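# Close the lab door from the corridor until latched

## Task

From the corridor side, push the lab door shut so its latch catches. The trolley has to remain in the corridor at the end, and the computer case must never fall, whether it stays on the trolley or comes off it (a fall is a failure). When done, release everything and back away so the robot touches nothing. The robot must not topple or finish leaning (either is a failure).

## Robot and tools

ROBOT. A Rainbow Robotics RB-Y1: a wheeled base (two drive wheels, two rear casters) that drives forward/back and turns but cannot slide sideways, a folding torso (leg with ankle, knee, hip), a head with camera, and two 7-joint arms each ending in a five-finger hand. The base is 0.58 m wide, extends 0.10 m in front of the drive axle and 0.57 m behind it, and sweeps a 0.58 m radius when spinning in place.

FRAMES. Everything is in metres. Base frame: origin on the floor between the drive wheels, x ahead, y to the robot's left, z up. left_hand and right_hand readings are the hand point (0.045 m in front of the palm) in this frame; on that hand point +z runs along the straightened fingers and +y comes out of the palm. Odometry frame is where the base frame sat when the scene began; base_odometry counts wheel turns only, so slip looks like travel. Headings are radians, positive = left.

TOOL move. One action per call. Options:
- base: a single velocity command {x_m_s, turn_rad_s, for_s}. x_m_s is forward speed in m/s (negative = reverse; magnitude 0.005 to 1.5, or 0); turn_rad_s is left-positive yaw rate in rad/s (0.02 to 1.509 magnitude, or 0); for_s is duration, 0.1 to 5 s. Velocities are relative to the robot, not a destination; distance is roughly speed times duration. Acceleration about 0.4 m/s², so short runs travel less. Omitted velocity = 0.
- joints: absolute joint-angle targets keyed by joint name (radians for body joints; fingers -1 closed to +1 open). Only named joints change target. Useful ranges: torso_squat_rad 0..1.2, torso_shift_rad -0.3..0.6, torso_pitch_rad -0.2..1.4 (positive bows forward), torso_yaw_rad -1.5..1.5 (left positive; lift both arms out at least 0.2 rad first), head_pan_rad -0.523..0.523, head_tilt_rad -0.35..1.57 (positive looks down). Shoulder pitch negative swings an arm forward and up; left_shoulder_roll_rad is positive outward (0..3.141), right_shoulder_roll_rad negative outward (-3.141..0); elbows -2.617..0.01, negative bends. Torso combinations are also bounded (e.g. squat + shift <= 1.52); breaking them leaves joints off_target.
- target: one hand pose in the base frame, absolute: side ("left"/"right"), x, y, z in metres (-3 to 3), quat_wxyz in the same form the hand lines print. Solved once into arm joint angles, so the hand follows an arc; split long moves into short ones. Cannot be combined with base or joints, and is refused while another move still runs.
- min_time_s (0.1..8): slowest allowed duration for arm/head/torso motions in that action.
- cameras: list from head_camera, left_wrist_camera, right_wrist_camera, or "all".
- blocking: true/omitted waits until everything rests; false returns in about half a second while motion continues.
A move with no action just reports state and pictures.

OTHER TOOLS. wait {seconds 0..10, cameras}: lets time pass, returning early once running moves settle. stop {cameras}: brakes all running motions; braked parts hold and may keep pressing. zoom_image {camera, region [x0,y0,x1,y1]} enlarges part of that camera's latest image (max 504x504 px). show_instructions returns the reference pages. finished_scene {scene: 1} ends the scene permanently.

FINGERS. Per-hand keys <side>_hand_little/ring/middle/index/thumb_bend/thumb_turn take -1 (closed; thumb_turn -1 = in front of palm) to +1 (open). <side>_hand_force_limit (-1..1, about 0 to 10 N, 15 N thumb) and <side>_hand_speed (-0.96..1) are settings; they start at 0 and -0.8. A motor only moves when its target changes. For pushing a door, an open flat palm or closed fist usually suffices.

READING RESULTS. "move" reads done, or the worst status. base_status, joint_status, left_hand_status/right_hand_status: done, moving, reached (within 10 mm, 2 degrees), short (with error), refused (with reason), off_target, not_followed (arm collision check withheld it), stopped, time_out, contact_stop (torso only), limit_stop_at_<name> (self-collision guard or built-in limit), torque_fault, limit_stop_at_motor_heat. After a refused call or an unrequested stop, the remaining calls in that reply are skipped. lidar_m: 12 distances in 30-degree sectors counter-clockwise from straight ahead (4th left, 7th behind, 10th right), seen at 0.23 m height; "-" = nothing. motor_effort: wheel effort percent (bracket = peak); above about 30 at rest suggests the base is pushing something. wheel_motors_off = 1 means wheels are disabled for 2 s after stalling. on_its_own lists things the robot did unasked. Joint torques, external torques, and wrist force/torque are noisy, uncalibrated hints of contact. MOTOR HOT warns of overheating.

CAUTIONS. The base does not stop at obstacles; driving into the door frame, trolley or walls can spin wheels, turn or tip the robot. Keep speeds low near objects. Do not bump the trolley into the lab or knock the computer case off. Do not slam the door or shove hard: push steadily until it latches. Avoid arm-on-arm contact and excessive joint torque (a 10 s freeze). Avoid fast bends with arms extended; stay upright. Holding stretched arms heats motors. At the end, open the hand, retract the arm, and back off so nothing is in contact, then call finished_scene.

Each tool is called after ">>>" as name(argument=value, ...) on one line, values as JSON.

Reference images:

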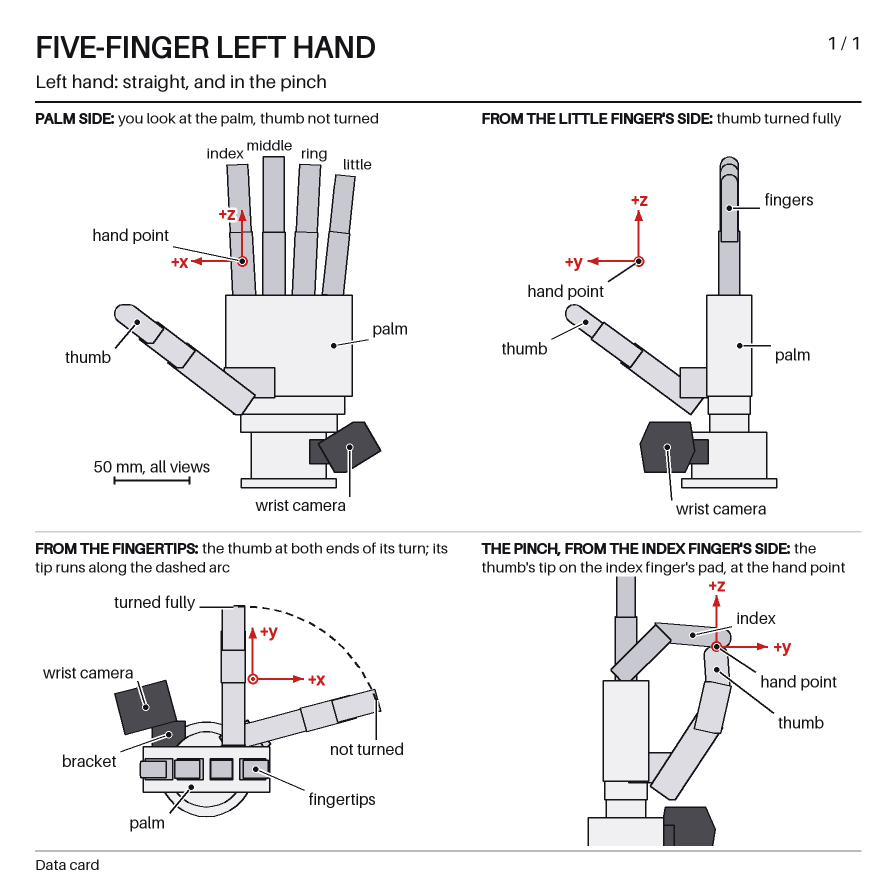

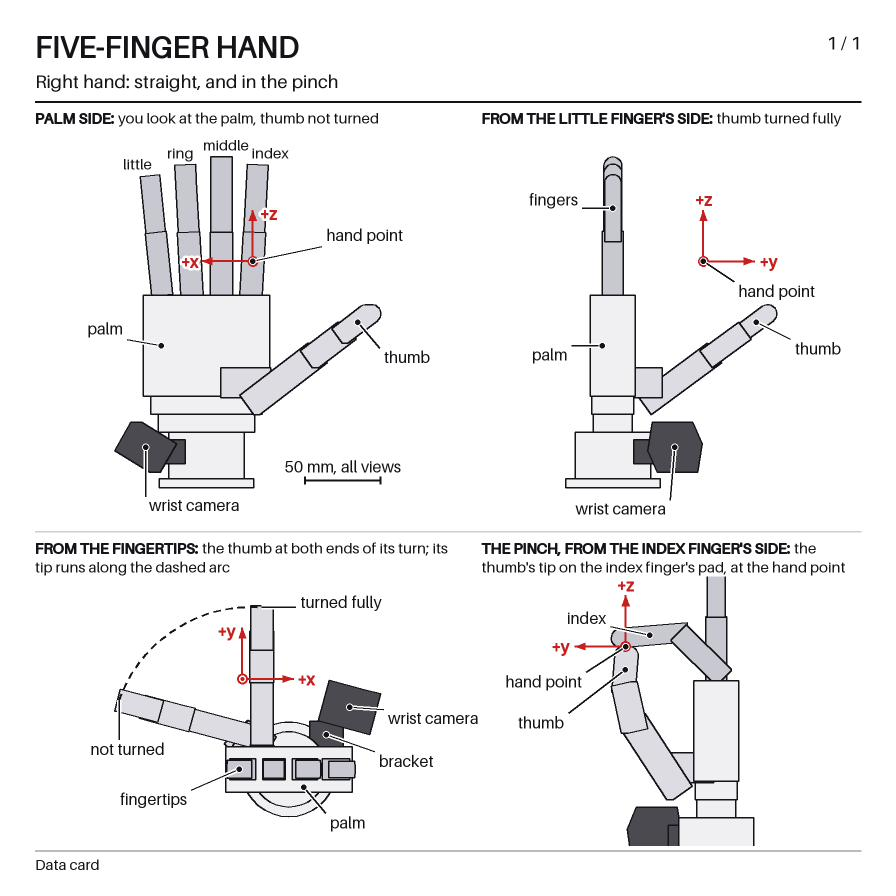

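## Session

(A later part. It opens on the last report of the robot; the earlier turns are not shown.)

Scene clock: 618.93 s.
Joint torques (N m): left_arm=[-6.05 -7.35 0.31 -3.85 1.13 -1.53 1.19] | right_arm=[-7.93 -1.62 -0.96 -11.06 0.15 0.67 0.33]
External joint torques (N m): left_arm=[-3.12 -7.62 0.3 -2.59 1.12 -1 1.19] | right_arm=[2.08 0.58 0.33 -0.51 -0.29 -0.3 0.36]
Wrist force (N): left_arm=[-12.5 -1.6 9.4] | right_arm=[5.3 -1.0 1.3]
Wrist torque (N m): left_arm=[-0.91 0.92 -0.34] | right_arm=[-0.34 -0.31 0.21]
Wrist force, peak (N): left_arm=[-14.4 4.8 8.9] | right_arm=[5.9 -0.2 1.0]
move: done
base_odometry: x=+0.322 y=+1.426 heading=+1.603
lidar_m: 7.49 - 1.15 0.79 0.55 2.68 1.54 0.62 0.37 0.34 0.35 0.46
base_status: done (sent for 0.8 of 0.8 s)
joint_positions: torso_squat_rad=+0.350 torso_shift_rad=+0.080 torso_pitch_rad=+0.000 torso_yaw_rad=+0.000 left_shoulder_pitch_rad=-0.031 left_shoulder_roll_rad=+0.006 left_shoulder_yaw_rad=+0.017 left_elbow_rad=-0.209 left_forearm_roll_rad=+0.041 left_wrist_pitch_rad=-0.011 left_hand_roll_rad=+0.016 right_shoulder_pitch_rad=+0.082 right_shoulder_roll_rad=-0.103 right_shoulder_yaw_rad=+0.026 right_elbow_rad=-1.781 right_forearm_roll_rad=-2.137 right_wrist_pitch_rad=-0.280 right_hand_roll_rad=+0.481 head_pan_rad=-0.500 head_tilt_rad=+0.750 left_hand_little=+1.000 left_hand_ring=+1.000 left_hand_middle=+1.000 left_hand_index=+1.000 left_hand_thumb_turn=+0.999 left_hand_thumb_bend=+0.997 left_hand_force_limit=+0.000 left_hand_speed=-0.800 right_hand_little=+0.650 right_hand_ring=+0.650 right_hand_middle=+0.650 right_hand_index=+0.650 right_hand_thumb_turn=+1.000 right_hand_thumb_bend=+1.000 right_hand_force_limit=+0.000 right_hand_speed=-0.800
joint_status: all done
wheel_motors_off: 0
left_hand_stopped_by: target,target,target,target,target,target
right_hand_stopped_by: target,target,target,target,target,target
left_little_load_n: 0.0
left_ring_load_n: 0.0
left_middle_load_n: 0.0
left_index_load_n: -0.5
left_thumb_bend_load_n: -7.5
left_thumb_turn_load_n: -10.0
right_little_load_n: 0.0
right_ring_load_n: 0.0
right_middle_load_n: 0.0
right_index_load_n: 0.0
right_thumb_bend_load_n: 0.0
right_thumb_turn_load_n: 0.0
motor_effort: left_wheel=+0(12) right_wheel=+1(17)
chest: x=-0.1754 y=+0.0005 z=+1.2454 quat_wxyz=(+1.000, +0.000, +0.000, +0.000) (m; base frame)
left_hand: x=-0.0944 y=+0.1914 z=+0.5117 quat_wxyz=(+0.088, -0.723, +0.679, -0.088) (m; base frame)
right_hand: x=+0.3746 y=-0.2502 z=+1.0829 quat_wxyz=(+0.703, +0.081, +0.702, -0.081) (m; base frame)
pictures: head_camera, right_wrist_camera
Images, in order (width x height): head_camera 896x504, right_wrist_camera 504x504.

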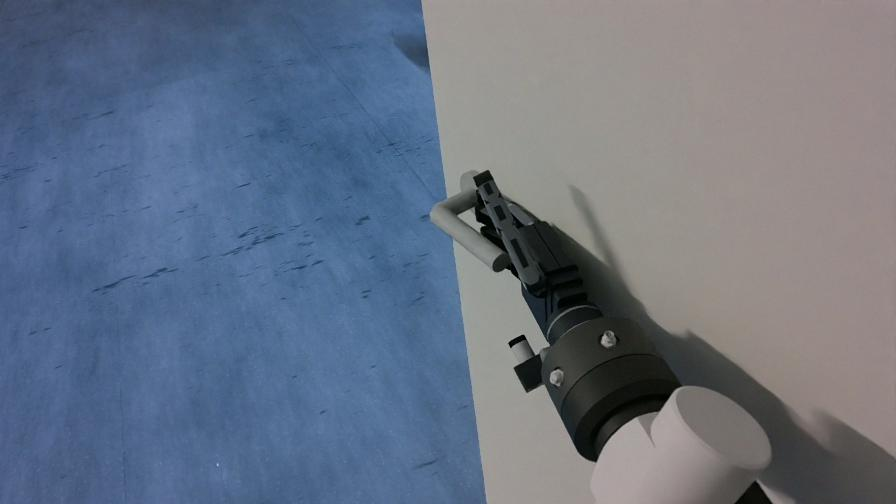

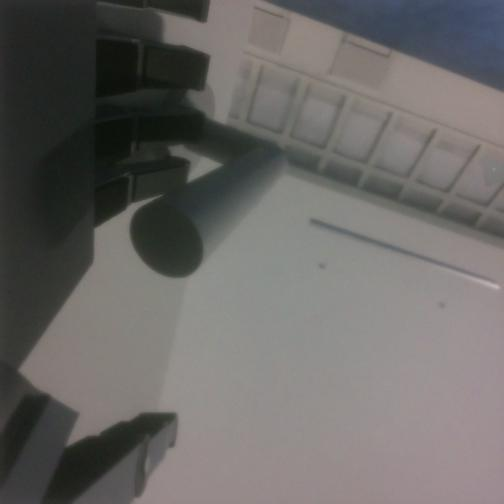

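>>> move(joints={"left_shoulder_roll_rad": 0.08, "left_hand_thumb_turn": -1, "left_hand_speed": 0.0}, blocking=false)

>>> move(base={"x_m_s": -0.06, "for_s": 0.83}, joints={"torso_shift_rad": 0.16}, min_time_s=1.0, cameras=["head_camera", "right_wrist_camera"])

Scene clock: 625.43 s.
Joint torques (N m): left_arm=[-4.84 0.13 0.49 -2.34 0.11 -0.94 0.05] | right_arm=[-7.85 -1.79 -0.86 -11.11 0.15 0.68 0.36]
External joint torques (N m): left_arm=[-1.88 -2.11 0.3 -1.07 0.09 -0.4 0.06] | right_arm=[2.15 0.41 0.43 -0.56 -0.29 -0.29 0.39]
Wrist force (N): left_arm=[0.9 -4.7 9.4] | right_arm=[4.8 -0.6 0.7]
Wrist torque (N m): left_arm=[-1.06 0.50 -0.27] | right_arm=[-0.25 -0.23 0.15]
Wrist force, peak (N): left_arm=[-12.6 -1.9 9.9] | right_arm=[5.8 -1.1 1.1]
move: moving
base_odometry: x=+0.322 y=+1.426 heading=+1.603
lidar_m: 7.50 - 1.14 0.79 0.56 2.67 1.55 0.62 0.37 0.34 0.35 0.45
base_status: not commanded
joint_positions: torso_squat_rad=+0.350 torso_shift_rad=+0.080 torso_pitch_rad=+0.000 torso_yaw_rad=+0.000 left_shoulder_pitch_rad=-0.032 left_shoulder_roll_rad=+0.080 left_shoulder_yaw_rad=+0.017 left_elbow_rad=-0.209 left_forearm_roll_rad=+0.041 left_wrist_pitch_rad=-0.011 left_hand_roll_rad=+0.016 right_shoulder_pitch_rad=+0.082 right_shoulder_roll_rad=-0.103 right_shoulder_yaw_rad=+0.026 right_elbow_rad=-1.781 right_forearm_roll_rad=-2.137 right_wrist_pitch_rad=-0.280 right_hand_roll_rad=+0.481 head_pan_rad=-0.500 head_tilt_rad=+0.750 left_hand_little=+1.000 left_hand_ring=+1.000 left_hand_middle=+1.000 left_hand_index=+1.000 left_hand_thumb_turn=+0.169 left_hand_thumb_bend=+1.000 left_hand_force_limit=+0.000 left_hand_speed=+0.000 right_hand_little=+0.650 right_hand_ring=+0.650 right_hand_middle=+0.650 right_hand_index=+0.650 right_hand_thumb_turn=+1.000 right_hand_thumb_bend=+1.000 right_hand_force_limit=+0.000 right_hand_speed=-0.800
joint_status: left_shoulder_roll_rad moving; left_hand_thumb_turn moving; left_hand_speed moving
wheel_motors_off: 0
left_hand_stopped_by: target,target,target,target,target,moving
right_hand_stopped_by: target,target,target,target,target,target
left_little_load_n: 0.0
left_ring_load_n: 0.0
left_middle_load_n: 0.0
left_index_load_n: 0.0
left_thumb_bend_load_n: 0.0
left_thumb_turn_load_n: -0.5
right_little_load_n: 0.0
right_ring_load_n: 0.0
right_middle_load_n: 0.0
right_index_load_n: 0.0
right_thumb_bend_load_n: 0.0
right_thumb_turn_load_n: 0.0
motor_effort: left_wheel=-1(1) right_wheel=-1(1)
chest: x=-0.1754 y=+0.0005 z=+1.2454 quat_wxyz=(+1.000, +0.000, +0.000, +0.000) (m; base frame)
left_hand: x=-0.0930 y=+0.2523 z=+0.5119 quat_wxyz=(+0.115, -0.720, +0.681, -0.063) (m; base frame)
right_hand: x=+0.3746 y=-0.2501 z=+1.0829 quat_wxyz=(+0.703, +0.081, +0.702, -0.081) (m; base frame)
pictures: none

Scene clock: 627.03 s.
Joint torques (N m): left_arm=[-3.04 0.14 0.29 -1.68 -0.18 -0.79 0] | right_arm=[-8.11 -1.84 -1.16 -11.23 -0.03 0.84 0.14]
External joint torques (N m): left_arm=[-0.08 -2.11 0.1 -0.41 -0.2 -0.25 0.01] | right_arm=[1.89 0.36 0.13 -0.68 -0.47 -0.13 0.17]
Wrist force (N): left_arm=[0.9 -4.6 9.8] | right_arm=[5.3 -1.1 1.1]
Wrist torque (N m): left_arm=[-1.03 0.53 -0.27] | right_arm=[-0.37 -0.32 0.18]
Wrist force, peak (N): left_arm=[0.9 -4.9 9.8] | right_arm=[5.9 -1.0 1.5]
move: done
base_odometry: x=+0.324 y=+1.376 heading=+1.603
lidar_m: 7.54 - 1.15 0.80 0.52 2.63 1.50 0.62 0.37 0.34 0.36 0.47
base_status: done (sent for 0.83 of 0.83 s)
joint_positions: torso_squat_rad=+0.350 torso_shift_rad=+0.160 torso_pitch_rad=+0.000 torso_yaw_rad=+0.000 left_shoulder_pitch_rad=-0.032 left_shoulder_roll_rad=+0.080 left_shoulder_yaw_rad=+0.017 left_elbow_rad=-0.209 left_forearm_roll_rad=+0.041 left_wrist_pitch_rad=-0.011 left_hand_roll_rad=+0.016 right_shoulder_pitch_rad=+0.082 right_shoulder_roll_rad=-0.103 right_shoulder_yaw_rad=+0.026 right_elbow_rad=-1.781 right_forearm_roll_rad=-2.137 right_wrist_pitch_rad=-0.280 right_hand_roll_rad=+0.481 head_pan_rad=-0.500 head_tilt_rad=+0.750 left_hand_little=+1.000 left_hand_ring=+1.000 left_hand_middle=+1.000 left_hand_index=+1.000 left_hand_thumb_turn=-1.000 left_hand_thumb_bend=+1.000 left_hand_force_limit=+0.000 left_hand_speed=+0.000 right_hand_little=+0.650 right_hand_ring=+0.650 right_hand_middle=+0.650 right_hand_index=+0.650 right_hand_thumb_turn=+1.000 right_hand_thumb_bend=+1.000 right_hand_force_limit=+0.000 right_hand_speed=-0.800
joint_status: all done
wheel_motors_off: 0
left_hand_stopped_by: target,target,target,target,target,target
right_hand_stopped_by: target,target,target,target,target,target
left_little_load_n: 0.0
left_ring_load_n: 0.0
left_middle_load_n: 0.0
left_index_load_n: 0.0
left_thumb_bend_load_n: 0.0
left_thumb_turn_load_n: 0.0
right_little_load_n: 0.0
right_ring_load_n: 0.0
right_middle_load_n: 0.0
right_index_load_n: 0.0
right_thumb_bend_load_n: -0.5
right_thumb_turn_load_n: 0.0
motor_effort: left_wheel=-7(19) right_wheel=+5(15)
chest: x=-0.1232 y=+0.0005 z=+1.2391 quat_wxyz=(+1.000, +0.000, +0.000, +0.000) (m; base frame)
left_hand: x=-0.0406 y=+0.2523 z=+0.5056 quat_wxyz=(+0.115, -0.720, +0.681, -0.063) (m; base frame)
right_hand: x=+0.4267 y=-0.2501 z=+1.0766 quat_wxyz=(+0.703, +0.081, +0.702, -0.081) (m; base frame)
pictures: head_camera, right_wrist_camera
Images, in order (width x height): head_camera 896x504, right_wrist_camera 504x504.

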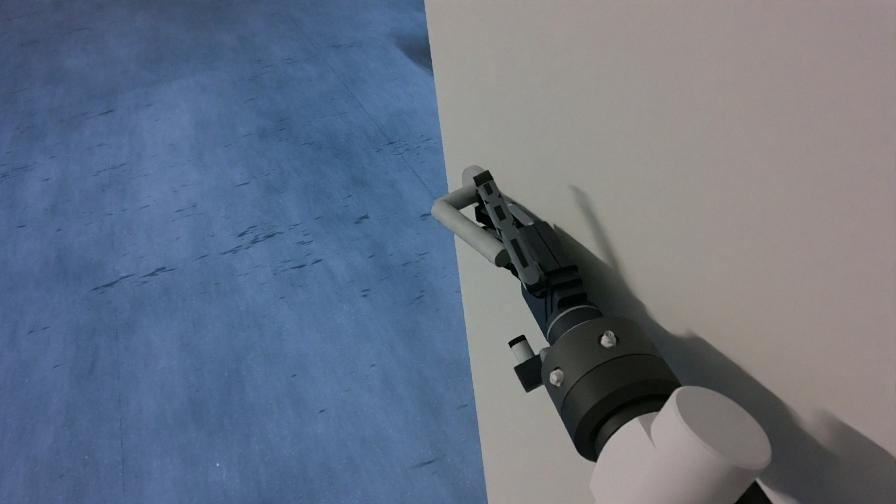

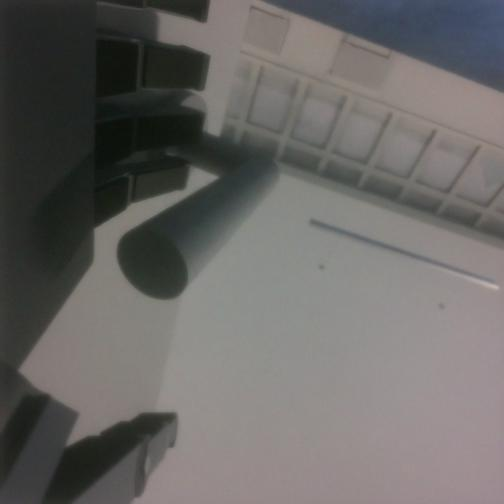

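>>> move(joints={"left_shoulder_roll_rad": 0.0}, blocking=false)

>>> move(base={"x_m_s": -0.06, "for_s": 0.83}, joints={"torso_shift_rad": 0.24}, min_time_s=1.0)

>>> move(target={"side": "right", "x": 0.465, "y": -0.235, "z": 1.095, "quat_wxyz": [0.7024, 0.0811, 0.7024, -0.0811]}, min_time_s=1.0, cameras=["head_camera", "right_wrist_camera"])

Scene clock: 632.30 s.
Joint torques (N m): left_arm=[-3.55 1.04 -0.11 -1.72 0.05 -0.77 0.01] | right_arm=[-8.56 -1.6 -1.14 -11.05 0.09 0.66 0.29]
External joint torques (N m): left_arm=[-0.61 0.92 -0.11 -0.46 0.03 -0.24 0.01] | right_arm=[1.45 0.6 0.15 -0.5 -0.35 -0.31 0.32]
Wrist force (N): left_arm=[0.5 -4.9 9.5] | right_arm=[5.5 -1.0 1.2]
Wrist torque (N m): left_arm=[-1.06 0.54 -0.28] | right_arm=[-0.33 -0.34 0.18]
Wrist force, peak (N): left_arm=[2.5 -4.9 9.6] | right_arm=[5.9 -0.7 1.3]
move: moving
base_odometry: x=+0.324 y=+1.376 heading=+1.603
lidar_m: 7.54 - 1.15 0.79 0.52 2.63 1.51 0.62 0.37 0.35 0.34 0.48
base_status: not commanded
joint_positions: torso_squat_rad=+0.350 torso_shift_rad=+0.160 torso_pitch_rad=+0.000 torso_yaw_rad=+0.000 left_shoulder_pitch_rad=-0.032 left_shoulder_roll_rad=+0.000 left_shoulder_yaw_rad=+0.017 left_elbow_rad=-0.209 left_forearm_roll_rad=+0.041 left_wrist_pitch_rad=-0.011 left_hand_roll_rad=+0.016 right_shoulder_pitch_rad=+0.082 right_shoulder_roll_rad=-0.102 right_shoulder_yaw_rad=+0.026 right_elbow_rad=-1.781 right_forearm_roll_rad=-2.137 right_wrist_pitch_rad=-0.280 right_hand_roll_rad=+0.481 head_pan_rad=-0.500 head_tilt_rad=+0.750 left_hand_little=+1.000 left_hand_ring=+1.000 left_hand_middle=+1.000 left_hand_index=+1.000 left_hand_thumb_turn=-1.000 left_hand_thumb_bend=+1.000 left_hand_force_limit=+0.000 left_hand_speed=+0.000 right_hand_little=+0.650 right_hand_ring=+0.650 right_hand_middle=+0.650 right_hand_index=+0.650 right_hand_thumb_turn=+1.000 right_hand_thumb_bend=+1.000 right_hand_force_limit=+0.000 right_hand_speed=-0.800
joint_status: left_shoulder_roll_rad moving
wheel_motors_off: 0
left_hand_stopped_by: target,target,target,target,target,target
right_hand_stopped_by: target,target,target,target,target,target
left_little_load_n: 0.0
left_ring_load_n: 0.0
left_middle_load_n: 0.0
left_index_load_n: 0.0
left_thumb_bend_load_n: 0.0
left_thumb_turn_load_n: 0.0
right_little_load_n: 0.0
right_ring_load_n: 0.0
right_middle_load_n: 0.0
right_index_load_n: 0.0
right_thumb_bend_load_n: 0.0
right_thumb_turn_load_n: 0.0
motor_effort: left_wheel=-7(7) right_wheel=+4(5)
chest: x=-0.1232 y=+0.0005 z=+1.2391 quat_wxyz=(+1.000, +0.000, +0.000, +0.000) (m; base frame)
left_hand: x=-0.0413 y=+0.1865 z=+0.5056 quat_wxyz=(+0.086, -0.723, +0.679, -0.090) (m; base frame)
right_hand: x=+0.4268 y=-0.2501 z=+1.0766 quat_wxyz=(+0.703, +0.081, +0.702, -0.081) (m; base frame)
pictures: none

Scene clock: 634.00 s.
Joint torques (N m): left_arm=[-3.69 0.96 0.18 -1.5 0.1 -0.72 0.08] | right_arm=[-8.31 -2.26 -1.03 -11.14 0.25 0.89 0.21]
External joint torques (N m): left_arm=[-0.75 0.83 0.18 -0.24 0.09 -0.19 0.09] | right_arm=[1.69 -0.06 0.26 -0.58 -0.19 -0.08 0.24]
Wrist force (N): left_arm=[0.6 -4.9 9.5] | right_arm=[5.3 -0.2 1.0]
Wrist torque (N m): left_arm=[-1.08 0.52 -0.27] | right_arm=[-0.20 -0.31 0.21]
Wrist force, peak (N): left_arm=[0.7 -5.0 9.9] | right_arm=[5.9 -0.8 1.3]
move: done
base_odometry: x=+0.325 y=+1.326 heading=+1.602
lidar_m: 7.60 - 1.15 0.74 0.50 2.58 2.51 0.61 0.39 0.35 0.36 0.48
base_status: done (sent for 0.83 of 0.83 s)
joint_positions: torso_squat_rad=+0.350 torso_shift_rad=+0.240 torso_pitch_rad=+0.000 torso_yaw_rad=+0.000 left_shoulder_pitch_rad=-0.032 left_shoulder_roll_rad=+0.000 left_shoulder_yaw_rad=+0.017 left_elbow_rad=-0.209 left_forearm_roll_rad=+0.041 left_wrist_pitch_rad=-0.011 left_hand_roll_rad=+0.016 right_shoulder_pitch_rad=+0.082 right_shoulder_roll_rad=-0.102 right_shoulder_yaw_rad=+0.026 right_elbow_rad=-1.781 right_forearm_roll_rad=-2.137 right_wrist_pitch_rad=-0.280 right_hand_roll_rad=+0.481 head_pan_rad=-0.500 head_tilt_rad=+0.750 left_hand_little=+1.000 left_hand_ring=+1.000 left_hand_middle=+1.000 left_hand_index=+1.000 left_hand_thumb_turn=-1.000 left_hand_thumb_bend=+1.000 left_hand_force_limit=+0.000 left_hand_speed=+0.000 right_hand_little=+0.650 right_hand_ring=+0.650 right_hand_middle=+0.650 right_hand_index=+0.650 right_hand_thumb_turn=+1.000 right_hand_thumb_bend=+1.000 right_hand_force_limit=+0.000 right_hand_speed=-0.800
joint_status: all done
wheel_motors_off: 0
left_hand_stopped_by: target,target,target,target,target,target
right_hand_stopped_by: target,target,target,target,target,target
left_little_load_n: -0.5
left_ring_load_n: 0.0
left_middle_load_n: 0.0
left_index_load_n: 0.0
left_thumb_bend_load_n: 0.0
left_thumb_turn_load_n: 0.0
right_little_load_n: 0.0
right_ring_load_n: 0.0
right_middle_load_n: 0.0
right_index_load_n: 0.0
right_thumb_bend_load_n: 0.0
right_thumb_turn_load_n: 0.0
motor_effort: left_wheel=-7(27) right_wheel=+3(10)
chest: x=-0.0717 y=+0.0005 z=+1.2286 quat_wxyz=(+1.000, +0.000, +0.000, +0.000) (m; base frame)
left_hand: x=+0.0103 y=+0.1865 z=+0.4952 quat_wxyz=(+0.086, -0.723, +0.679, -0.090) (m; base frame)
right_hand: x=+0.4783 y=-0.2501 z=+1.0661 quat_wxyz=(+0.703, +0.081, +0.702, -0.081) (m; base frame)
pictures: none

Scene clock: 635.33 s.
Joint torques (N m): left_arm=[-3.7 1.26 0.12 -1.56 0.27 -0.84 0.13] | right_arm=[-6.8 -4.43 -0.87 -11.19 0.25 1.05 0.11]
External joint torques (N m): left_arm=[-0.76 1.14 0.12 -0.3 0.25 -0.31 0.13] | right_arm=[2.53 -2.34 1.02 -0.77 -0.39 -0.11 0.13]
Wrist force (N): left_arm=[0.5 -4.8 9.6] | right_arm=[5.6 -0.7 1.2]
Wrist torque (N m): left_arm=[-1.05 0.54 -0.27] | right_arm=[-0.28 -0.36 0.21]
Wrist force, peak (N): left_arm=[0.5 -4.8 9.8] | right_arm=[5.9 -1.2 1.3]
move: done
base_odometry: x=+0.325 y=+1.326 heading=+1.602
lidar_m: 7.59 - 1.15 0.74 0.50 2.57 2.52 0.61 0.37 0.35 0.37 0.47
base_status: not commanded
joint_positions: torso_squat_rad=+0.350 torso_shift_rad=+0.240 torso_pitch_rad=+0.000 torso_yaw_rad=+0.000 left_shoulder_pitch_rad=-0.032 left_shoulder_roll_rad=+0.000 left_shoulder_yaw_rad=+0.017 left_elbow_rad=-0.209 left_forearm_roll_rad=+0.041 left_wrist_pitch_rad=-0.011 left_hand_roll_rad=+0.016 right_shoulder_pitch_rad=+0.116 right_shoulder_roll_rad=-0.163 right_shoulder_yaw_rad=+0.123 right_elbow_rad=-1.939 right_forearm_roll_rad=-2.266 right_wrist_pitch_rad=-0.434 right_hand_roll_rad=+0.585 head_pan_rad=-0.500 head_tilt_rad=+0.750 left_hand_little=+1.000 left_hand_ring=+1.000 left_hand_middle=+1.000 left_hand_index=+1.000 left_hand_thumb_turn=-1.000 left_hand_thumb_bend=+1.000 left_hand_force_limit=+0.000 left_hand_speed=+0.000 right_hand_little=+0.650 right_hand_ring=+0.650 right_hand_middle=+0.650 right_hand_index=+0.650 right_hand_thumb_turn=+1.000 right_hand_thumb_bend=+1.000 right_hand_force_limit=+0.000 right_hand_speed=-0.800
joint_status: all done
wheel_motors_off: 0
left_hand_stopped_by: target,target,target,target,target,target
right_hand_stopped_by: target,target,target,target,target,target
left_little_load_n: 0.0
left_ring_load_n: 0.0
left_middle_load_n: 0.0
left_index_load_n: 0.0
left_thumb_bend_load_n: 0.0
left_thumb_turn_load_n: 0.5
right_little_load_n: -0.5
right_ring_load_n: 0.0
right_middle_load_n: 0.0
right_index_load_n: 0.0
right_thumb_bend_load_n: 0.0
right_thumb_turn_load_n: -0.5
motor_effort: left_wheel=-6(8) right_wheel=+0(3)
chest: x=-0.0717 y=+0.0005 z=+1.2286 quat_wxyz=(+1.000, +0.000, +0.000, +0.000) (m; base frame)
left_hand: x=+0.0103 y=+0.1865 z=+0.4952 quat_wxyz=(+0.086, -0.723, +0.679, -0.090) (m; base frame)
right_hand: x=+0.4651 y=-0.2350 z=+1.0951 quat_wxyz=(+0.703, +0.081, +0.702, -0.081) (m; base frame)
right_hand_status: reached (checked arc, planned for 1.0 s): 0 mm and 0.1 deg off.
pictures: head_camera, right_wrist_camera
Images, in order (width x height): head_camera 896x504, right_wrist_camera 504x504.

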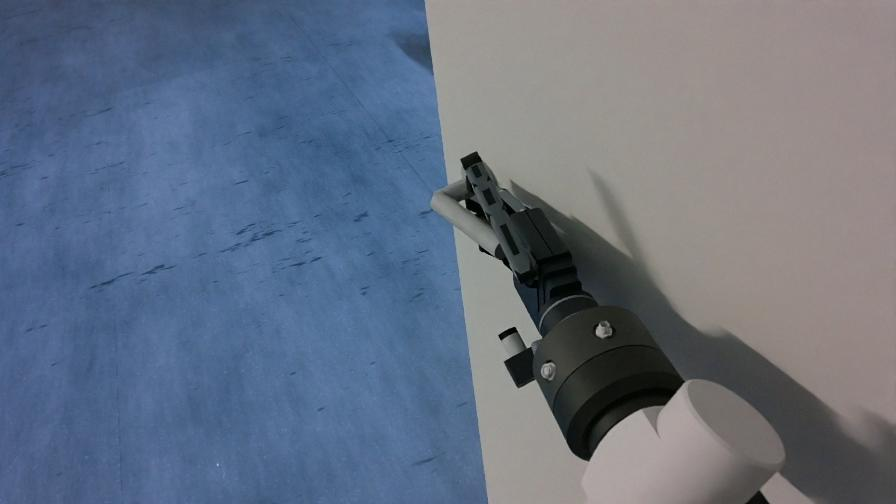

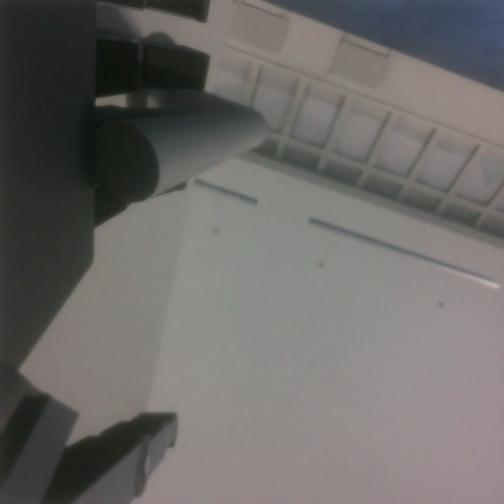

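>>> move(cameras=["head_camera","right_wrist_camera"])

Scene clock: 654.53 s.
Joint torques (N m): left_arm=[-3.56 0.7 -0.1 -1.55 0.27 -0.56 0.1] | right_arm=[-6.66 -4.6 -1.2 -11.39 0.43 1.2 0.25]
External joint torques (N m): left_arm=[-0.62 0.58 -0.1 -0.29 0.25 -0.03 0.1] | right_arm=[2.67 -2.51 0.69 -0.97 -0.22 0.05 0.28]
Wrist force (N): left_arm=[0.3 -4.9 9.5] | right_arm=[5.6 -1.0 1.1]
Wrist torque (N m): left_arm=[-1.06 0.57 -0.30] | right_arm=[-0.34 -0.38 0.21]
Wrist force, peak (N): left_arm=[0.5 -4.9 9.8] | right_arm=[5.9 -1.0 1.6]
base_odometry: x=+0.325 y=+1.326 heading=+1.602
lidar_m: 7.59 - 1.15 0.73 0.50 2.58 2.52 0.62 0.39 0.35 0.36 0.48
base_status: not commanded
joint_positions: torso_squat_rad=+0.350 torso_shift_rad=+0.240 torso_pitch_rad=+0.000 torso_yaw_rad=+0.000 left_shoulder_pitch_rad=-0.032 left_shoulder_roll_rad=+0.000 left_shoulder_yaw_rad=+0.017 left_elbow_rad=-0.209 left_forearm_roll_rad=+0.041 left_wrist_pitch_rad=-0.011 left_hand_roll_rad=+0.016 right_shoulder_pitch_rad=+0.116 right_shoulder_roll_rad=-0.163 right_shoulder_yaw_rad=+0.123 right_elbow_rad=-1.939 right_forearm_roll_rad=-2.266 right_wrist_pitch_rad=-0.434 right_hand_roll_rad=+0.585 head_pan_rad=-0.500 head_tilt_rad=+0.750 left_hand_little=+1.000 left_hand_ring=+1.000 left_hand_middle=+1.000 left_hand_index=+1.000 left_hand_thumb_turn=-1.000 left_hand_thumb_bend=+1.000 left_hand_force_limit=+0.000 left_hand_speed=+0.000 right_hand_little=+0.650 right_hand_ring=+0.650 right_hand_middle=+0.650 right_hand_index=+0.650 right_hand_thumb_turn=+1.000 right_hand_thumb_bend=+1.000 right_hand_force_limit=+0.000 right_hand_speed=-0.800
joint_status: all done
wheel_motors_off: 0
left_hand_stopped_by: target,target,target,target,target,target
right_hand_stopped_by: target,target,target,target,target,target
left_little_load_n: 0.0
left_ring_load_n: 0.0
left_middle_load_n: 0.0
left_index_load_n: -0.5
left_thumb_bend_load_n: 0.0
left_thumb_turn_load_n: 0.0
right_little_load_n: 0.0
right_ring_load_n: 0.0
right_middle_load_n: 0.0
right_index_load_n: 0.0
right_thumb_bend_load_n: 0.0
right_thumb_turn_load_n: 0.0
motor_effort: left_wheel=-7(8) right_wheel=+0(3)
chest: x=-0.0717 y=+0.0005 z=+1.2286 quat_wxyz=(+1.000, +0.000, +0.000, +0.000) (m; base frame)
left_hand: x=+0.0103 y=+0.1865 z=+0.4952 quat_wxyz=(+0.086, -0.723, +0.679, -0.090) (m; base frame)
right_hand: x=+0.4651 y=-0.2350 z=+1.0951 quat_wxyz=(+0.703, +0.081, +0.702, -0.081) (m; base frame)
right_hand_status: reached (checked arc, planned for 1.0 s): 0 mm and 0.1 deg off.
pictures: head_camera, right_wrist_camera
Images, in order (width x height): head_camera 896x504, right_wrist_camera 504x504.

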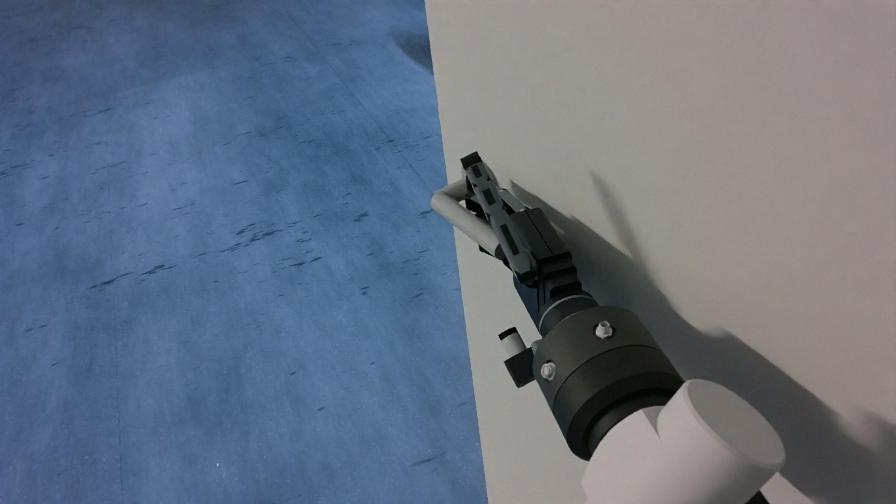

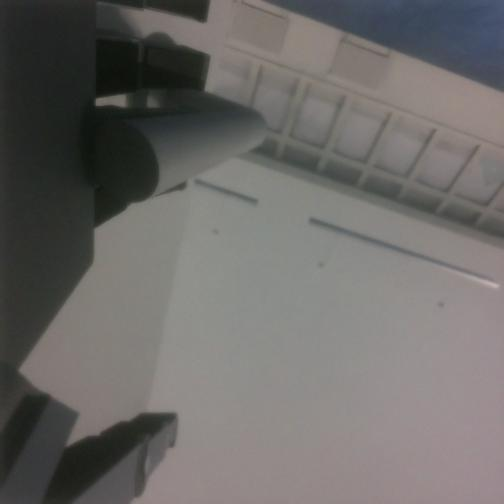

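>>> move(base={"x_m_s": -0.06, "for_s": 0.8})

>>> move(target={"side": "right", "x": 0.473, "y": -0.180, "z": 1.09, "quat_wxyz": [0.7056, 0.0459, 0.7056, -0.0459]}, min_time_s=1.5)

>>> move(base={"x_m_s": -0.06, "for_s": 0.8})

>>> move(target={"side": "right", "x": 0.493, "y": -0.128, "z": 1.09, "quat_wxyz": [0.70697, 0.01414, 0.70697, -0.01414]}, min_time_s=1.5, cameras=["head_camera","right_wrist_camera"])

Scene clock: 663.63 s.
Joint torques (N m): left_arm=[-3.46 0.92 0.85 -1.68 0.08 -0.5 0.26] | right_arm=[-7.57 -4.63 -0.43 -11.23 0.46 1.02 0.19]
External joint torques (N m): left_arm=[-0.52 0.79 0.85 -0.42 0.07 0.03 0.27] | right_arm=[1.76 -2.54 1.46 -0.82 -0.19 -0.14 0.22]
Wrist force (N): left_arm=[0.4 -4.5 9.6] | right_arm=[4.9 -0.7 1.6]
Wrist torque (N m): left_arm=[-1.02 0.55 -0.30] | right_arm=[-0.31 -0.27 0.16]
Wrist force, peak (N): left_arm=[0.4 -5.0 10.0] | right_arm=[5.8 -1.0 1.0]
move: done
base_odometry: x=+0.327 y=+1.278 heading=+1.602
lidar_m: 7.65 - 0.87 0.60 0.48 2.53 2.46 0.95 0.40 0.36 0.37 0.48
base_status: done (sent for 0.8 of 0.8 s)
joint_positions: torso_squat_rad=+0.350 torso_shift_rad=+0.240 torso_pitch_rad=+0.000 torso_yaw_rad=+0.000 left_shoulder_pitch_rad=-0.032 left_shoulder_roll_rad=+0.000 left_shoulder_yaw_rad=+0.017 left_elbow_rad=-0.209 left_forearm_roll_rad=+0.041 left_wrist_pitch_rad=-0.011 left_hand_roll_rad=+0.016 right_shoulder_pitch_rad=+0.116 right_shoulder_roll_rad=-0.163 right_shoulder_yaw_rad=+0.123 right_elbow_rad=-1.939 right_forearm_roll_rad=-2.266 right_wrist_pitch_rad=-0.434 right_hand_roll_rad=+0.585 head_pan_rad=-0.500 head_tilt_rad=+0.750 left_hand_little=+1.000 left_hand_ring=+1.000 left_hand_middle=+1.000 left_hand_index=+1.000 left_hand_thumb_turn=-1.000 left_hand_thumb_bend=+1.000 left_hand_force_limit=+0.000 left_hand_speed=+0.000 right_hand_little=+0.650 right_hand_ring=+0.650 right_hand_middle=+0.650 right_hand_index=+0.650 right_hand_thumb_turn=+1.000 right_hand_thumb_bend=+1.000 right_hand_force_limit=+0.000 right_hand_speed=-0.800
joint_status: not commanded
wheel_motors_off: 0
left_hand_stopped_by: target,target,target,target,target,target
right_hand_stopped_by: target,target,target,target,target,target
left_little_load_n: 0.0
left_ring_load_n: 0.0
left_middle_load_n: 0.0
left_index_load_n: 0.0
left_thumb_bend_load_n: -0.5
left_thumb_turn_load_n: 0.0
right_little_load_n: 0.0
right_ring_load_n: 0.0
right_middle_load_n: 0.0
right_index_load_n: 0.0
right_thumb_bend_load_n: 0.0
right_thumb_turn_load_n: 0.0
motor_effort: left_wheel=-2(28) right_wheel=-4(15)
chest: x=-0.0717 y=+0.0005 z=+1.2286 quat_wxyz=(+1.000, +0.000, +0.000, +0.000) (m; base frame)
left_hand: x=+0.0103 y=+0.1865 z=+0.4952 quat_wxyz=(+0.086, -0.723, +0.679, -0.090) (m; base frame)
right_hand: x=+0.4650 y=-0.2351 z=+1.0951 quat_wxyz=(+0.703, +0.081, +0.702, -0.081) (m; base frame)
pictures: none

Scene clock: 665.47 s.
Joint torques (N m): left_arm=[-3.54 1.14 -0.03 -1.58 0.21 -0.63 0] | right_arm=[-10.34 0.35 -0.48 -10.27 0.61 1.46 0.26]
External joint torques (N m): left_arm=[-0.6 1.02 -0.02 -0.32 0.19 -0.1 0] | right_arm=[-0.33 1.24 1.12 0.2 0.02 0.28 0.29]
Wrist force (N): left_arm=[0.4 -4.7 9.3] | right_arm=[5.4 -1.1 0.8]
Wrist torque (N m): left_arm=[-1.03 0.54 -0.30] | right_arm=[-0.31 -0.36 0.18]
Wrist force, peak (N): left_arm=[0.2 -5.1 9.7] | right_arm=[5.0 -8.7 0.5]
move: done
base_odometry: x=+0.327 y=+1.278 heading=+1.602
lidar_m: 7.64 - 0.87 0.60 0.49 2.53 2.47 0.96 0.38 0.33 0.34 0.41
base_status: not commanded
joint_positions: torso_squat_rad=+0.350 torso_shift_rad=+0.240 torso_pitch_rad=+0.000 torso_yaw_rad=+0.000 left_shoulder_pitch_rad=-0.032 left_shoulder_roll_rad=+0.000 left_shoulder_yaw_rad=+0.017 left_elbow_rad=-0.209 left_forearm_roll_rad=+0.041 left_wrist_pitch_rad=-0.011 left_hand_roll_rad=+0.016 right_shoulder_pitch_rad=+0.074 right_shoulder_roll_rad=-0.142 right_shoulder_yaw_rad=+0.194 right_elbow_rad=-1.890 right_forearm_roll_rad=-2.258 right_wrist_pitch_rad=-0.402 right_hand_roll_rad=+0.596 head_pan_rad=-0.500 head_tilt_rad=+0.750 left_hand_little=+1.000 left_hand_ring=+1.000 left_hand_middle=+1.000 left_hand_index=+1.000 left_hand_thumb_turn=-1.000 left_hand_thumb_bend=+1.000 left_hand_force_limit=+0.000 left_hand_speed=+0.000 right_hand_little=+0.650 right_hand_ring=+0.650 right_hand_middle=+0.650 right_hand_index=+0.650 right_hand_thumb_turn=+1.000 right_hand_thumb_bend=+1.000 right_hand_force_limit=+0.000 right_hand_speed=-0.800
joint_status: all done
wheel_motors_off: 0
left_hand_stopped_by: target,target,target,target,target,target
right_hand_stopped_by: target,target,target,target,target,target
left_little_load_n: 0.0
left_ring_load_n: 0.0
left_middle_load_n: 0.0
left_index_load_n: 0.0
left_thumb_bend_load_n: 0.0
left_thumb_turn_load_n: 0.0
right_little_load_n: 0.0
right_ring_load_n: 0.0
right_middle_load_n: 0.0
right_index_load_n: 0.0
right_thumb_bend_load_n: 0.0
right_thumb_turn_load_n: 0.0
motor_effort: left_wheel=-2(3) right_wheel=-2(5)
chest: x=-0.0717 y=+0.0005 z=+1.2286 quat_wxyz=(+1.000, +0.000, +0.000, +0.000) (m; base frame)
left_hand: x=+0.0104 y=+0.1864 z=+0.4952 quat_wxyz=(+0.086, -0.723, +0.679, -0.090) (m; base frame)
right_hand: x=+0.4728 y=-0.1804 z=+1.0899 quat_wxyz=(+0.705, +0.046, +0.706, -0.046) (m; base frame)
right_hand_status: reached (checked arc, planned for 1.5 s): 0 mm and 0.0 deg off.
pictures: none

Scene clock: 667.47 s.
Joint torques (N m): left_arm=[-3.45 1.16 0.28 -1.63 0.05 -0.52 0.05] | right_arm=[-9.68 0.35 -0.28 -11.07 0.64 1.3 0.35]
External joint torques (N m): left_arm=[-0.51 1.03 0.28 -0.37 0.04 0.01 0.06] | right_arm=[0.33 1.24 1.32 -0.59 0.05 0.13 0.38]
Wrist force (N): left_arm=[0.3 -4.9 9.5] | right_arm=[5.3 -1.0 0.8]
Wrist torque (N m): left_arm=[-1.08 0.57 -0.30] | right_arm=[-0.30 -0.31 0.19]
Wrist force, peak (N): left_arm=[0.6 -5.0 9.8] | right_arm=[5.5 -0.7 1.9]
move: done
base_odometry: x=+0.328 y=+1.230 heading=+1.603
lidar_m: 7.69 - 0.81 0.47 0.48 2.47 2.42 0.91 0.39 0.33 0.34 0.42
base_status: done (sent for 0.8 of 0.8 s)
joint_positions: torso_squat_rad=+0.350 torso_shift_rad=+0.240 torso_pitch_rad=+0.000 torso_yaw_rad=+0.000 left_shoulder_pitch_rad=-0.032 left_shoulder_roll_rad=+0.000 left_shoulder_yaw_rad=+0.017 left_elbow_rad=-0.209 left_forearm_roll_rad=+0.041 left_wrist_pitch_rad=-0.011 left_hand_roll_rad=+0.016 right_shoulder_pitch_rad=+0.074 right_shoulder_roll_rad=-0.142 right_shoulder_yaw_rad=+0.194 right_elbow_rad=-1.890 right_forearm_roll_rad=-2.258 right_wrist_pitch_rad=-0.402 right_hand_roll_rad=+0.596 head_pan_rad=-0.500 head_tilt_rad=+0.750 left_hand_little=+1.000 left_hand_ring=+1.000 left_hand_middle=+1.000 left_hand_index=+1.000 left_hand_thumb_turn=-1.000 left_hand_thumb_bend=+1.000 left_hand_force_limit=+0.000 left_hand_speed=+0.000 right_hand_little=+0.650 right_hand_ring=+0.650 right_hand_middle=+0.650 right_hand_index=+0.650 right_hand_thumb_turn=+1.000 right_hand_thumb_bend=+1.000 right_hand_force_limit=+0.000 right_hand_speed=-0.800
joint_status: not commanded
wheel_motors_off: 0
left_hand_stopped_by: target,target,target,target,target,target
right_hand_stopped_by: target,target,target,target,target,target
left_little_load_n: 0.0
left_ring_load_n: 0.0
left_middle_load_n: 0.0
left_index_load_n: 0.5
left_thumb_bend_load_n: 0.0
left_thumb_turn_load_n: 0.0
right_little_load_n: 0.0
right_ring_load_n: 0.0
right_middle_load_n: 0.0
right_index_load_n: 0.0
right_thumb_bend_load_n: 0.0
right_thumb_turn_load_n: 0.0
motor_effort: left_wheel=+4(25) right_wheel=-3(17)
chest: x=-0.0717 y=+0.0005 z=+1.2286 quat_wxyz=(+1.000, +0.000, +0.000, +0.000) (m; base frame)
left_hand: x=+0.0104 y=+0.1864 z=+0.4952 quat_wxyz=(+0.086, -0.723, +0.679, -0.090) (m; base frame)
right_hand: x=+0.4729 y=-0.1804 z=+1.0900 quat_wxyz=(+0.706, +0.046, +0.706, -0.046) (m; base frame)
pictures: none

Scene clock: 669.30 s.
Joint torques (N m): left_arm=[-2.9 1.46 -0.29 -1.75 0.04 -0.64 0.09] | right_arm=[-11.54 1.24 0.06 -10.35 0.25 1.46 0.16]
External joint torques (N m): left_arm=[0.04 1.33 -0.29 -0.48 0.03 -0.11 0.09] | right_arm=[0.11 1.21 1.58 0.14 -0.31 0.26 0.18]
Wrist force (N): left_arm=[0.5 -4.8 9.5] | right_arm=[5.2 -1.0 0.7]
Wrist torque (N m): left_arm=[-1.06 0.55 -0.28] | right_arm=[-0.29 -0.28 0.18]
Wrist force, peak (N): left_arm=[0.3 -5.3 9.7] | right_arm=[4.1 -10.5 0.4]
move: done
base_odometry: x=+0.328 y=+1.230 heading=+1.603
lidar_m: 0.64 - 0.81 0.47 0.47 2.48 2.41 0.90 0.36 0.30 0.31 0.38
base_status: not commanded
joint_positions: torso_squat_rad=+0.350 torso_shift_rad=+0.240 torso_pitch_rad=+0.000 torso_yaw_rad=+0.000 left_shoulder_pitch_rad=-0.032 left_shoulder_roll_rad=+0.000 left_shoulder_yaw_rad=+0.017 left_elbow_rad=-0.209 left_forearm_roll_rad=+0.041 left_wrist_pitch_rad=-0.011 left_hand_roll_rad=+0.016 right_shoulder_pitch_rad=-0.029 right_shoulder_roll_rad=-0.121 right_shoulder_yaw_rad=+0.247 right_elbow_rad=-1.791 right_forearm_roll_rad=-2.269 right_wrist_pitch_rad=-0.386 right_hand_roll_rad=+0.606 head_pan_rad=-0.500 head_tilt_rad=+0.750 left_hand_little=+1.000 left_hand_ring=+1.000 left_hand_middle=+1.000 left_hand_index=+1.000 left_hand_thumb_turn=-1.000 left_hand_thumb_bend=+1.000 left_hand_force_limit=+0.000 left_hand_speed=+0.000 right_hand_little=+0.650 right_hand_ring=+0.650 right_hand_middle=+0.650 right_hand_index=+0.650 right_hand_thumb_turn=+1.000 right_hand_thumb_bend=+1.000 right_hand_force_limit=+0.000 right_hand_speed=-0.800
joint_status: all done
wheel_motors_off: 0
left_hand_stopped_by: target,target,target,target,target,target
right_hand_stopped_by: target,target,target,target,target,target
left_little_load_n: 0.0
left_ring_load_n: 0.0
left_middle_load_n: 0.0
left_index_load_n: 0.0
left_thumb_bend_load_n: 0.0
left_thumb_turn_load_n: 0.0
right_little_load_n: 0.0
right_ring_load_n: 0.5
right_middle_load_n: 0.0
right_index_load_n: 0.0
right_thumb_bend_load_n: 0.0
right_thumb_turn_load_n: 0.0
motor_effort: left_wheel=+3(4) right_wheel=-3(5)
chest: x=-0.0717 y=+0.0004 z=+1.2286 quat_wxyz=(+1.000, +0.000, +0.000, +0.000) (m; base frame)
left_hand: x=+0.0104 y=+0.1864 z=+0.4952 quat_wxyz=(+0.086, -0.723, +0.679, -0.090) (m; base frame)
right_hand: x=+0.4926 y=-0.1284 z=+1.0900 quat_wxyz=(+0.707, +0.014, +0.707, -0.014) (m; base frame)
right_hand_status: reached (checked arc, planned for 1.5 s): 1 mm and 0.1 deg off.
pictures: head_camera, right_wrist_camera
Images, in order (width x height): head_camera 896x504, right_wrist_camera 504x504.

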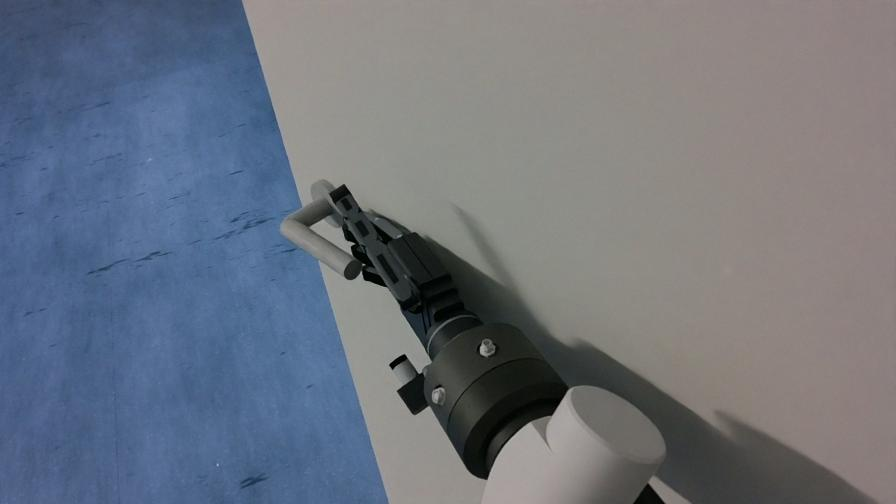

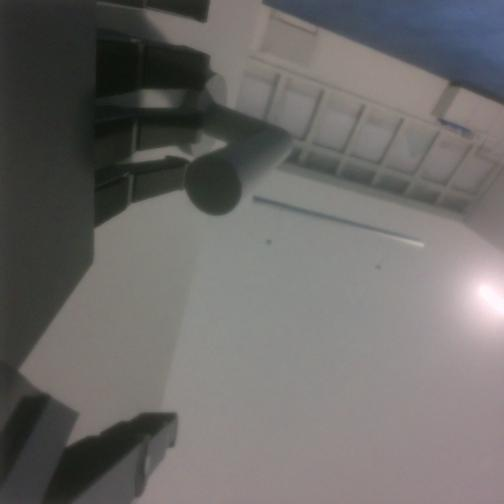

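>>> move(target={"side": "right", "x": 0.509, "y": -0.084, "z": 1.09, "quat_wxyz": [0.70707, -0.00707, 0.70707, 0.00707]}, min_time_s=1.5, cameras=["right_wrist_camera"])

>>> move(base={"x_m_s": -0.05, "for_s": 0.6})

>>> move(target={"side": "right", "x": 0.511, "y": -0.037, "z": 1.09, "quat_wxyz": [0.70623, -0.03534, 0.70623, 0.03534]}, min_time_s=1.5, cameras=["head_camera","right_wrist_camera"])

Scene clock: 677.60 s.
Joint torques (N m): left_arm=[-3.54 0.53 0.49 -1.38 0.27 -0.86 0.21] | right_arm=[-26.79 7.63 7.6 -11.23 -0.34 5.77 -0.27]
External joint torques (N m): left_arm=[-0.57 0.39 0.49 -0.11 0.25 -0.33 0.21] | right_arm=[-13.8 6.53 8.79 -0.7 -0.87 4.59 -0.24]
Wrist force (N): left_arm=[0.4 -4.6 9.4] | right_arm=[8.2 -24.6 -49.7]
Wrist torque (N m): left_arm=[-1.01 0.55 -0.29] | right_arm=[1.81 0.50 -0.19]
Wrist force, peak (N): left_arm=[0.4 -4.8 9.8] | right_arm=[8.8 -22.9 -55.0]
move: done
base_odometry: x=+0.328 y=+1.230 heading=+1.602
lidar_m: 0.63 - 0.82 0.47 0.47 2.47 2.42 0.90 0.37 0.31 0.31 0.36
base_status: not commanded
joint_positions: torso_squat_rad=+0.350 torso_shift_rad=+0.239 torso_pitch_rad=-0.001 torso_yaw_rad=-0.001 left_shoulder_pitch_rad=-0.032 left_shoulder_roll_rad=+0.000 left_shoulder_yaw_rad=+0.017 left_elbow_rad=-0.209 left_forearm_roll_rad=+0.041 left_wrist_pitch_rad=-0.011 left_hand_roll_rad=+0.016 right_shoulder_pitch_rad=-0.114 right_shoulder_roll_rad=-0.075 right_shoulder_yaw_rad=+0.273 right_elbow_rad=-1.689 right_forearm_roll_rad=-2.246 right_wrist_pitch_rad=-0.369 right_hand_roll_rad=+0.602 head_pan_rad=-0.500 head_tilt_rad=+0.750 left_hand_little=+1.000 left_hand_ring=+1.000 left_hand_middle=+1.000 left_hand_index=+1.000 left_hand_thumb_turn=-1.000 left_hand_thumb_bend=+1.000 left_hand_force_limit=+0.000 left_hand_speed=+0.000 right_hand_little=+0.650 right_hand_ring=+0.650 right_hand_middle=+0.651 right_hand_index=+0.650 right_hand_thumb_turn=+1.000 right_hand_thumb_bend=+1.000 right_hand_force_limit=+0.000 right_hand_speed=-0.800
joint_status: all done
wheel_motors_off: 0
left_hand_stopped_by: target,target,target,target,target,target
right_hand_stopped_by: target,target,target,target,target,target
left_little_load_n: 0.0
left_ring_load_n: 0.0
left_middle_load_n: 0.0
left_index_load_n: 0.0
left_thumb_bend_load_n: 0.0
left_thumb_turn_load_n: 0.0
right_little_load_n: 0.0
right_ring_load_n: 0.0
right_middle_load_n: 7.0
right_index_load_n: 0.0
right_thumb_bend_load_n: 0.0
right_thumb_turn_load_n: 0.0
motor_effort: left_wheel=+5(8) right_wheel=+11(11)
chest: x=-0.0724 y=+0.0003 z=+1.2287 quat_wxyz=(+1.000, +0.000, +0.000, +0.000) (m; base frame)
left_hand: x=+0.0104 y=+0.1864 z=+0.4954 quat_wxyz=(+0.086, -0.723, +0.679, -0.091) (m; base frame)
right_hand: x=+0.5079 y=-0.0872 z=+1.0883 quat_wxyz=(+0.706, -0.006, +0.709, +0.005) (m; base frame)
right_hand_status: reached (checked arc, planned for 1.5 s): 4 mm and 0.4 deg off.
pictures: right_wrist_camera
Images, in order (width x height): right_wrist_camera 504x504.

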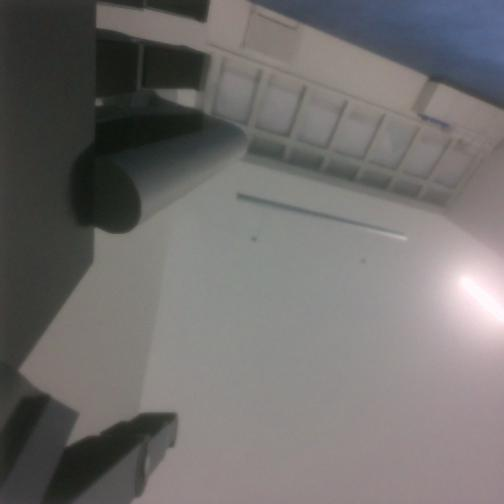

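Scene clock: 679.30 s.
Joint torques (N m): left_arm=[-3.16 1.15 0.25 -1.87 -0.06 -0.87 0.31] | right_arm=[-12.17 0.63 -2.69 -11.16 0.28 1.01 -0.16]
External joint torques (N m): left_arm=[-0.21 1.03 0.26 -0.61 -0.08 -0.35 0.31] | right_arm=[0.85 -0.52 -1.5 -0.64 -0.25 -0.17 -0.14]
Wrist force (N): left_arm=[0.4 -4.9 9.5] | right_arm=[4.8 -0.3 1.8]
Wrist torque (N m): left_arm=[-1.06 0.55 -0.29] | right_arm=[-0.27 -0.24 0.08]
Wrist force, peak (N): left_arm=[0.4 -4.9 9.8] | right_arm=[8.6 -23.8 -48.5]
move: done
base_odometry: x=+0.329 y=+1.200 heading=+1.603
lidar_m: 0.58 - 0.80 0.47 0.47 2.45 2.40 0.88 0.38 0.30 0.30 0.35
base_status: done (sent for 0.6 of 0.6 s)
joint_positions: torso_squat_rad=+0.350 torso_shift_rad=+0.240 torso_pitch_rad=+0.000 torso_yaw_rad=+0.000 left_shoulder_pitch_rad=-0.032 left_shoulder_roll_rad=+0.000 left_shoulder_yaw_rad=+0.017 left_elbow_rad=-0.209 left_forearm_roll_rad=+0.041 left_wrist_pitch_rad=-0.011 left_hand_roll_rad=+0.016 right_shoulder_pitch_rad=-0.118 right_shoulder_roll_rad=-0.073 right_shoulder_yaw_rad=+0.275 right_elbow_rad=-1.689 right_forearm_roll_rad=-2.246 right_wrist_pitch_rad=-0.368 right_hand_roll_rad=+0.602 head_pan_rad=-0.500 head_tilt_rad=+0.750 left_hand_little=+1.000 left_hand_ring=+1.000 left_hand_middle=+1.000 left_hand_index=+1.000 left_hand_thumb_turn=-1.000 left_hand_thumb_bend=+1.000 left_hand_force_limit=+0.000 left_hand_speed=+0.000 right_hand_little=+0.650 right_hand_ring=+0.650 right_hand_middle=+0.650 right_hand_index=+0.650 right_hand_thumb_turn=+1.000 right_hand_thumb_bend=+1.000 right_hand_force_limit=+0.000 right_hand_speed=-0.800
joint_status: not commanded
wheel_motors_off: 0
left_hand_stopped_by: target,target,target,target,target,target
right_hand_stopped_by: target,target,target,target,target,target
left_little_load_n: 0.0
left_ring_load_n: 0.0
left_middle_load_n: 0.0
left_index_load_n: 0.0
left_thumb_bend_load_n: 0.0
left_thumb_turn_load_n: 0.0
right_little_load_n: 0.0
right_ring_load_n: 0.0
right_middle_load_n: 0.5
right_index_load_n: 0.0
right_thumb_bend_load_n: 0.0
right_thumb_turn_load_n: 0.0
motor_effort: left_wheel=+6(24) right_wheel=-3(9)
chest: x=-0.0717 y=+0.0005 z=+1.2286 quat_wxyz=(+1.000, +0.000, +0.000, +0.000) (m; base frame)
left_hand: x=+0.0104 y=+0.1865 z=+0.4952 quat_wxyz=(+0.086, -0.723, +0.679, -0.090) (m; base frame)
right_hand: x=+0.5086 y=-0.0838 z=+1.0899 quat_wxyz=(+0.707, -0.007, +0.708, +0.007) (m; base frame)
pictures: none

Scene clock: 681.13 s.
Joint torques (N m): left_arm=[-3.26 0.75 0.05 -1.53 0.04 -0.91 0.2] | right_arm=[-24.87 9.05 6.09 -10.41 -0.22 4.89 0.45]
External joint torques (N m): left_arm=[-0.29 0.61 0.05 -0.26 0.03 -0.38 0.2] | right_arm=[-11.17 6.92 7.16 0.14 -0.71 3.7 0.47]
Wrist force (N): left_arm=[0.4 -4.6 9.5] | right_arm=[6.7 -20.8 -43.4]
Wrist torque (N m): left_arm=[-1.02 0.56 -0.30] | right_arm=[1.40 0.35 -0.05]
Wrist force, peak (N): left_arm=[0.5 -4.9 9.7] | right_arm=[7.2 -18.3 -48.7]
move: done
base_odometry: x=+0.329 y=+1.200 heading=+1.603
lidar_m: 0.55 - 0.81 0.47 0.47 2.45 2.40 0.88 0.38 0.30 0.30 0.34
base_status: not commanded
joint_positions: torso_squat_rad=+0.350 torso_shift_rad=+0.239 torso_pitch_rad=-0.001 torso_yaw_rad=-0.001 left_shoulder_pitch_rad=-0.032 left_shoulder_roll_rad=+0.000 left_shoulder_yaw_rad=+0.017 left_elbow_rad=-0.209 left_forearm_roll_rad=+0.041 left_wrist_pitch_rad=-0.011 left_hand_roll_rad=+0.016 right_shoulder_pitch_rad=-0.170 right_shoulder_roll_rad=-0.045 right_shoulder_yaw_rad=+0.316 right_elbow_rad=-1.623 right_forearm_roll_rad=-2.244 right_wrist_pitch_rad=-0.343 right_hand_roll_rad=+0.604 head_pan_rad=-0.500 head_tilt_rad=+0.750 left_hand_little=+1.000 left_hand_ring=+1.000 left_hand_middle=+1.000 left_hand_index=+1.000 left_hand_thumb_turn=-1.000 left_hand_thumb_bend=+1.000 left_hand_force_limit=+0.000 left_hand_speed=+0.000 right_hand_little=+0.650 right_hand_ring=+0.650 right_hand_middle=+0.650 right_hand_index=+0.650 right_hand_thumb_turn=+1.000 right_hand_thumb_bend=+1.000 right_hand_force_limit=+0.000 right_hand_speed=-0.800
joint_status: all done
wheel_motors_off: 0
left_hand_stopped_by: target,target,target,target,target,target
right_hand_stopped_by: target,target,target,target,target,target
left_little_load_n: 0.0
left_ring_load_n: -0.5
left_middle_load_n: 0.0
left_index_load_n: 0.0
left_thumb_bend_load_n: 0.0
left_thumb_turn_load_n: 0.0
right_little_load_n: 0.0
right_ring_load_n: 0.0
right_middle_load_n: 1.5
right_index_load_n: 0.0
right_thumb_bend_load_n: 0.0
right_thumb_turn_load_n: 0.0
motor_effort: left_wheel=+5(8) right_wheel=+8(9)
chest: x=-0.0723 y=+0.0003 z=+1.2287 quat_wxyz=(+1.000, +0.000, +0.000, +0.000) (m; base frame)
left_hand: x=+0.0104 y=+0.1864 z=+0.4954 quat_wxyz=(+0.086, -0.723, +0.679, -0.091) (m; base frame)
right_hand: x=+0.5104 y=-0.0399 z=+1.0886 quat_wxyz=(+0.705, -0.034, +0.707, +0.033) (m; base frame)
right_hand_status: reached (checked arc, planned for 1.5 s): 3 mm and 0.3 deg off.
pictures: head_camera, right_wrist_camera
Images, in order (width x height): head_camera 896x504, right_wrist_camera 504x504.

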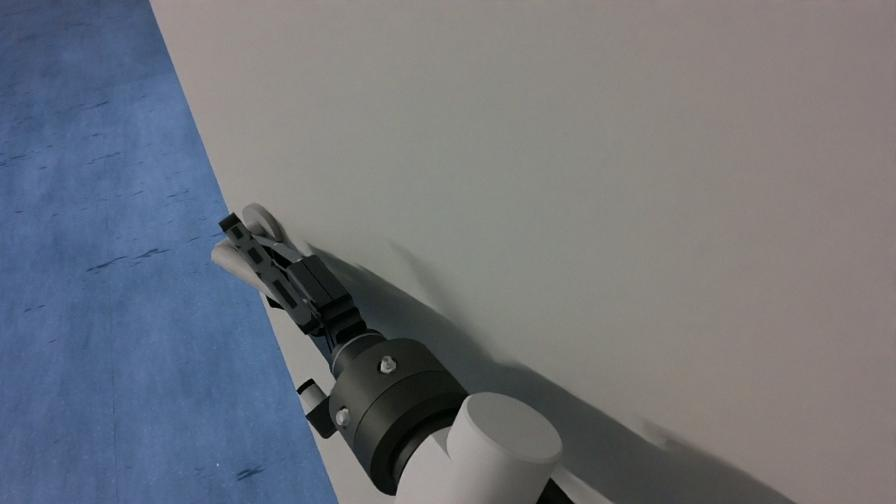

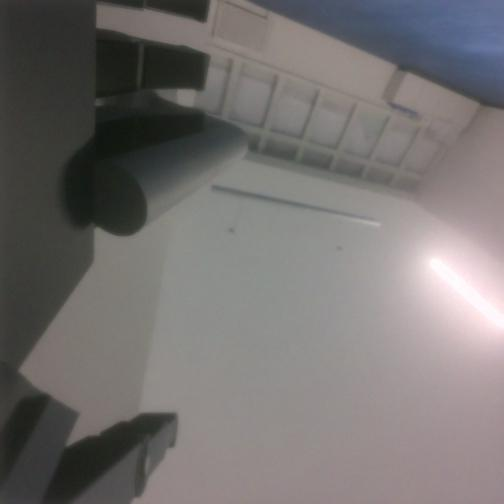

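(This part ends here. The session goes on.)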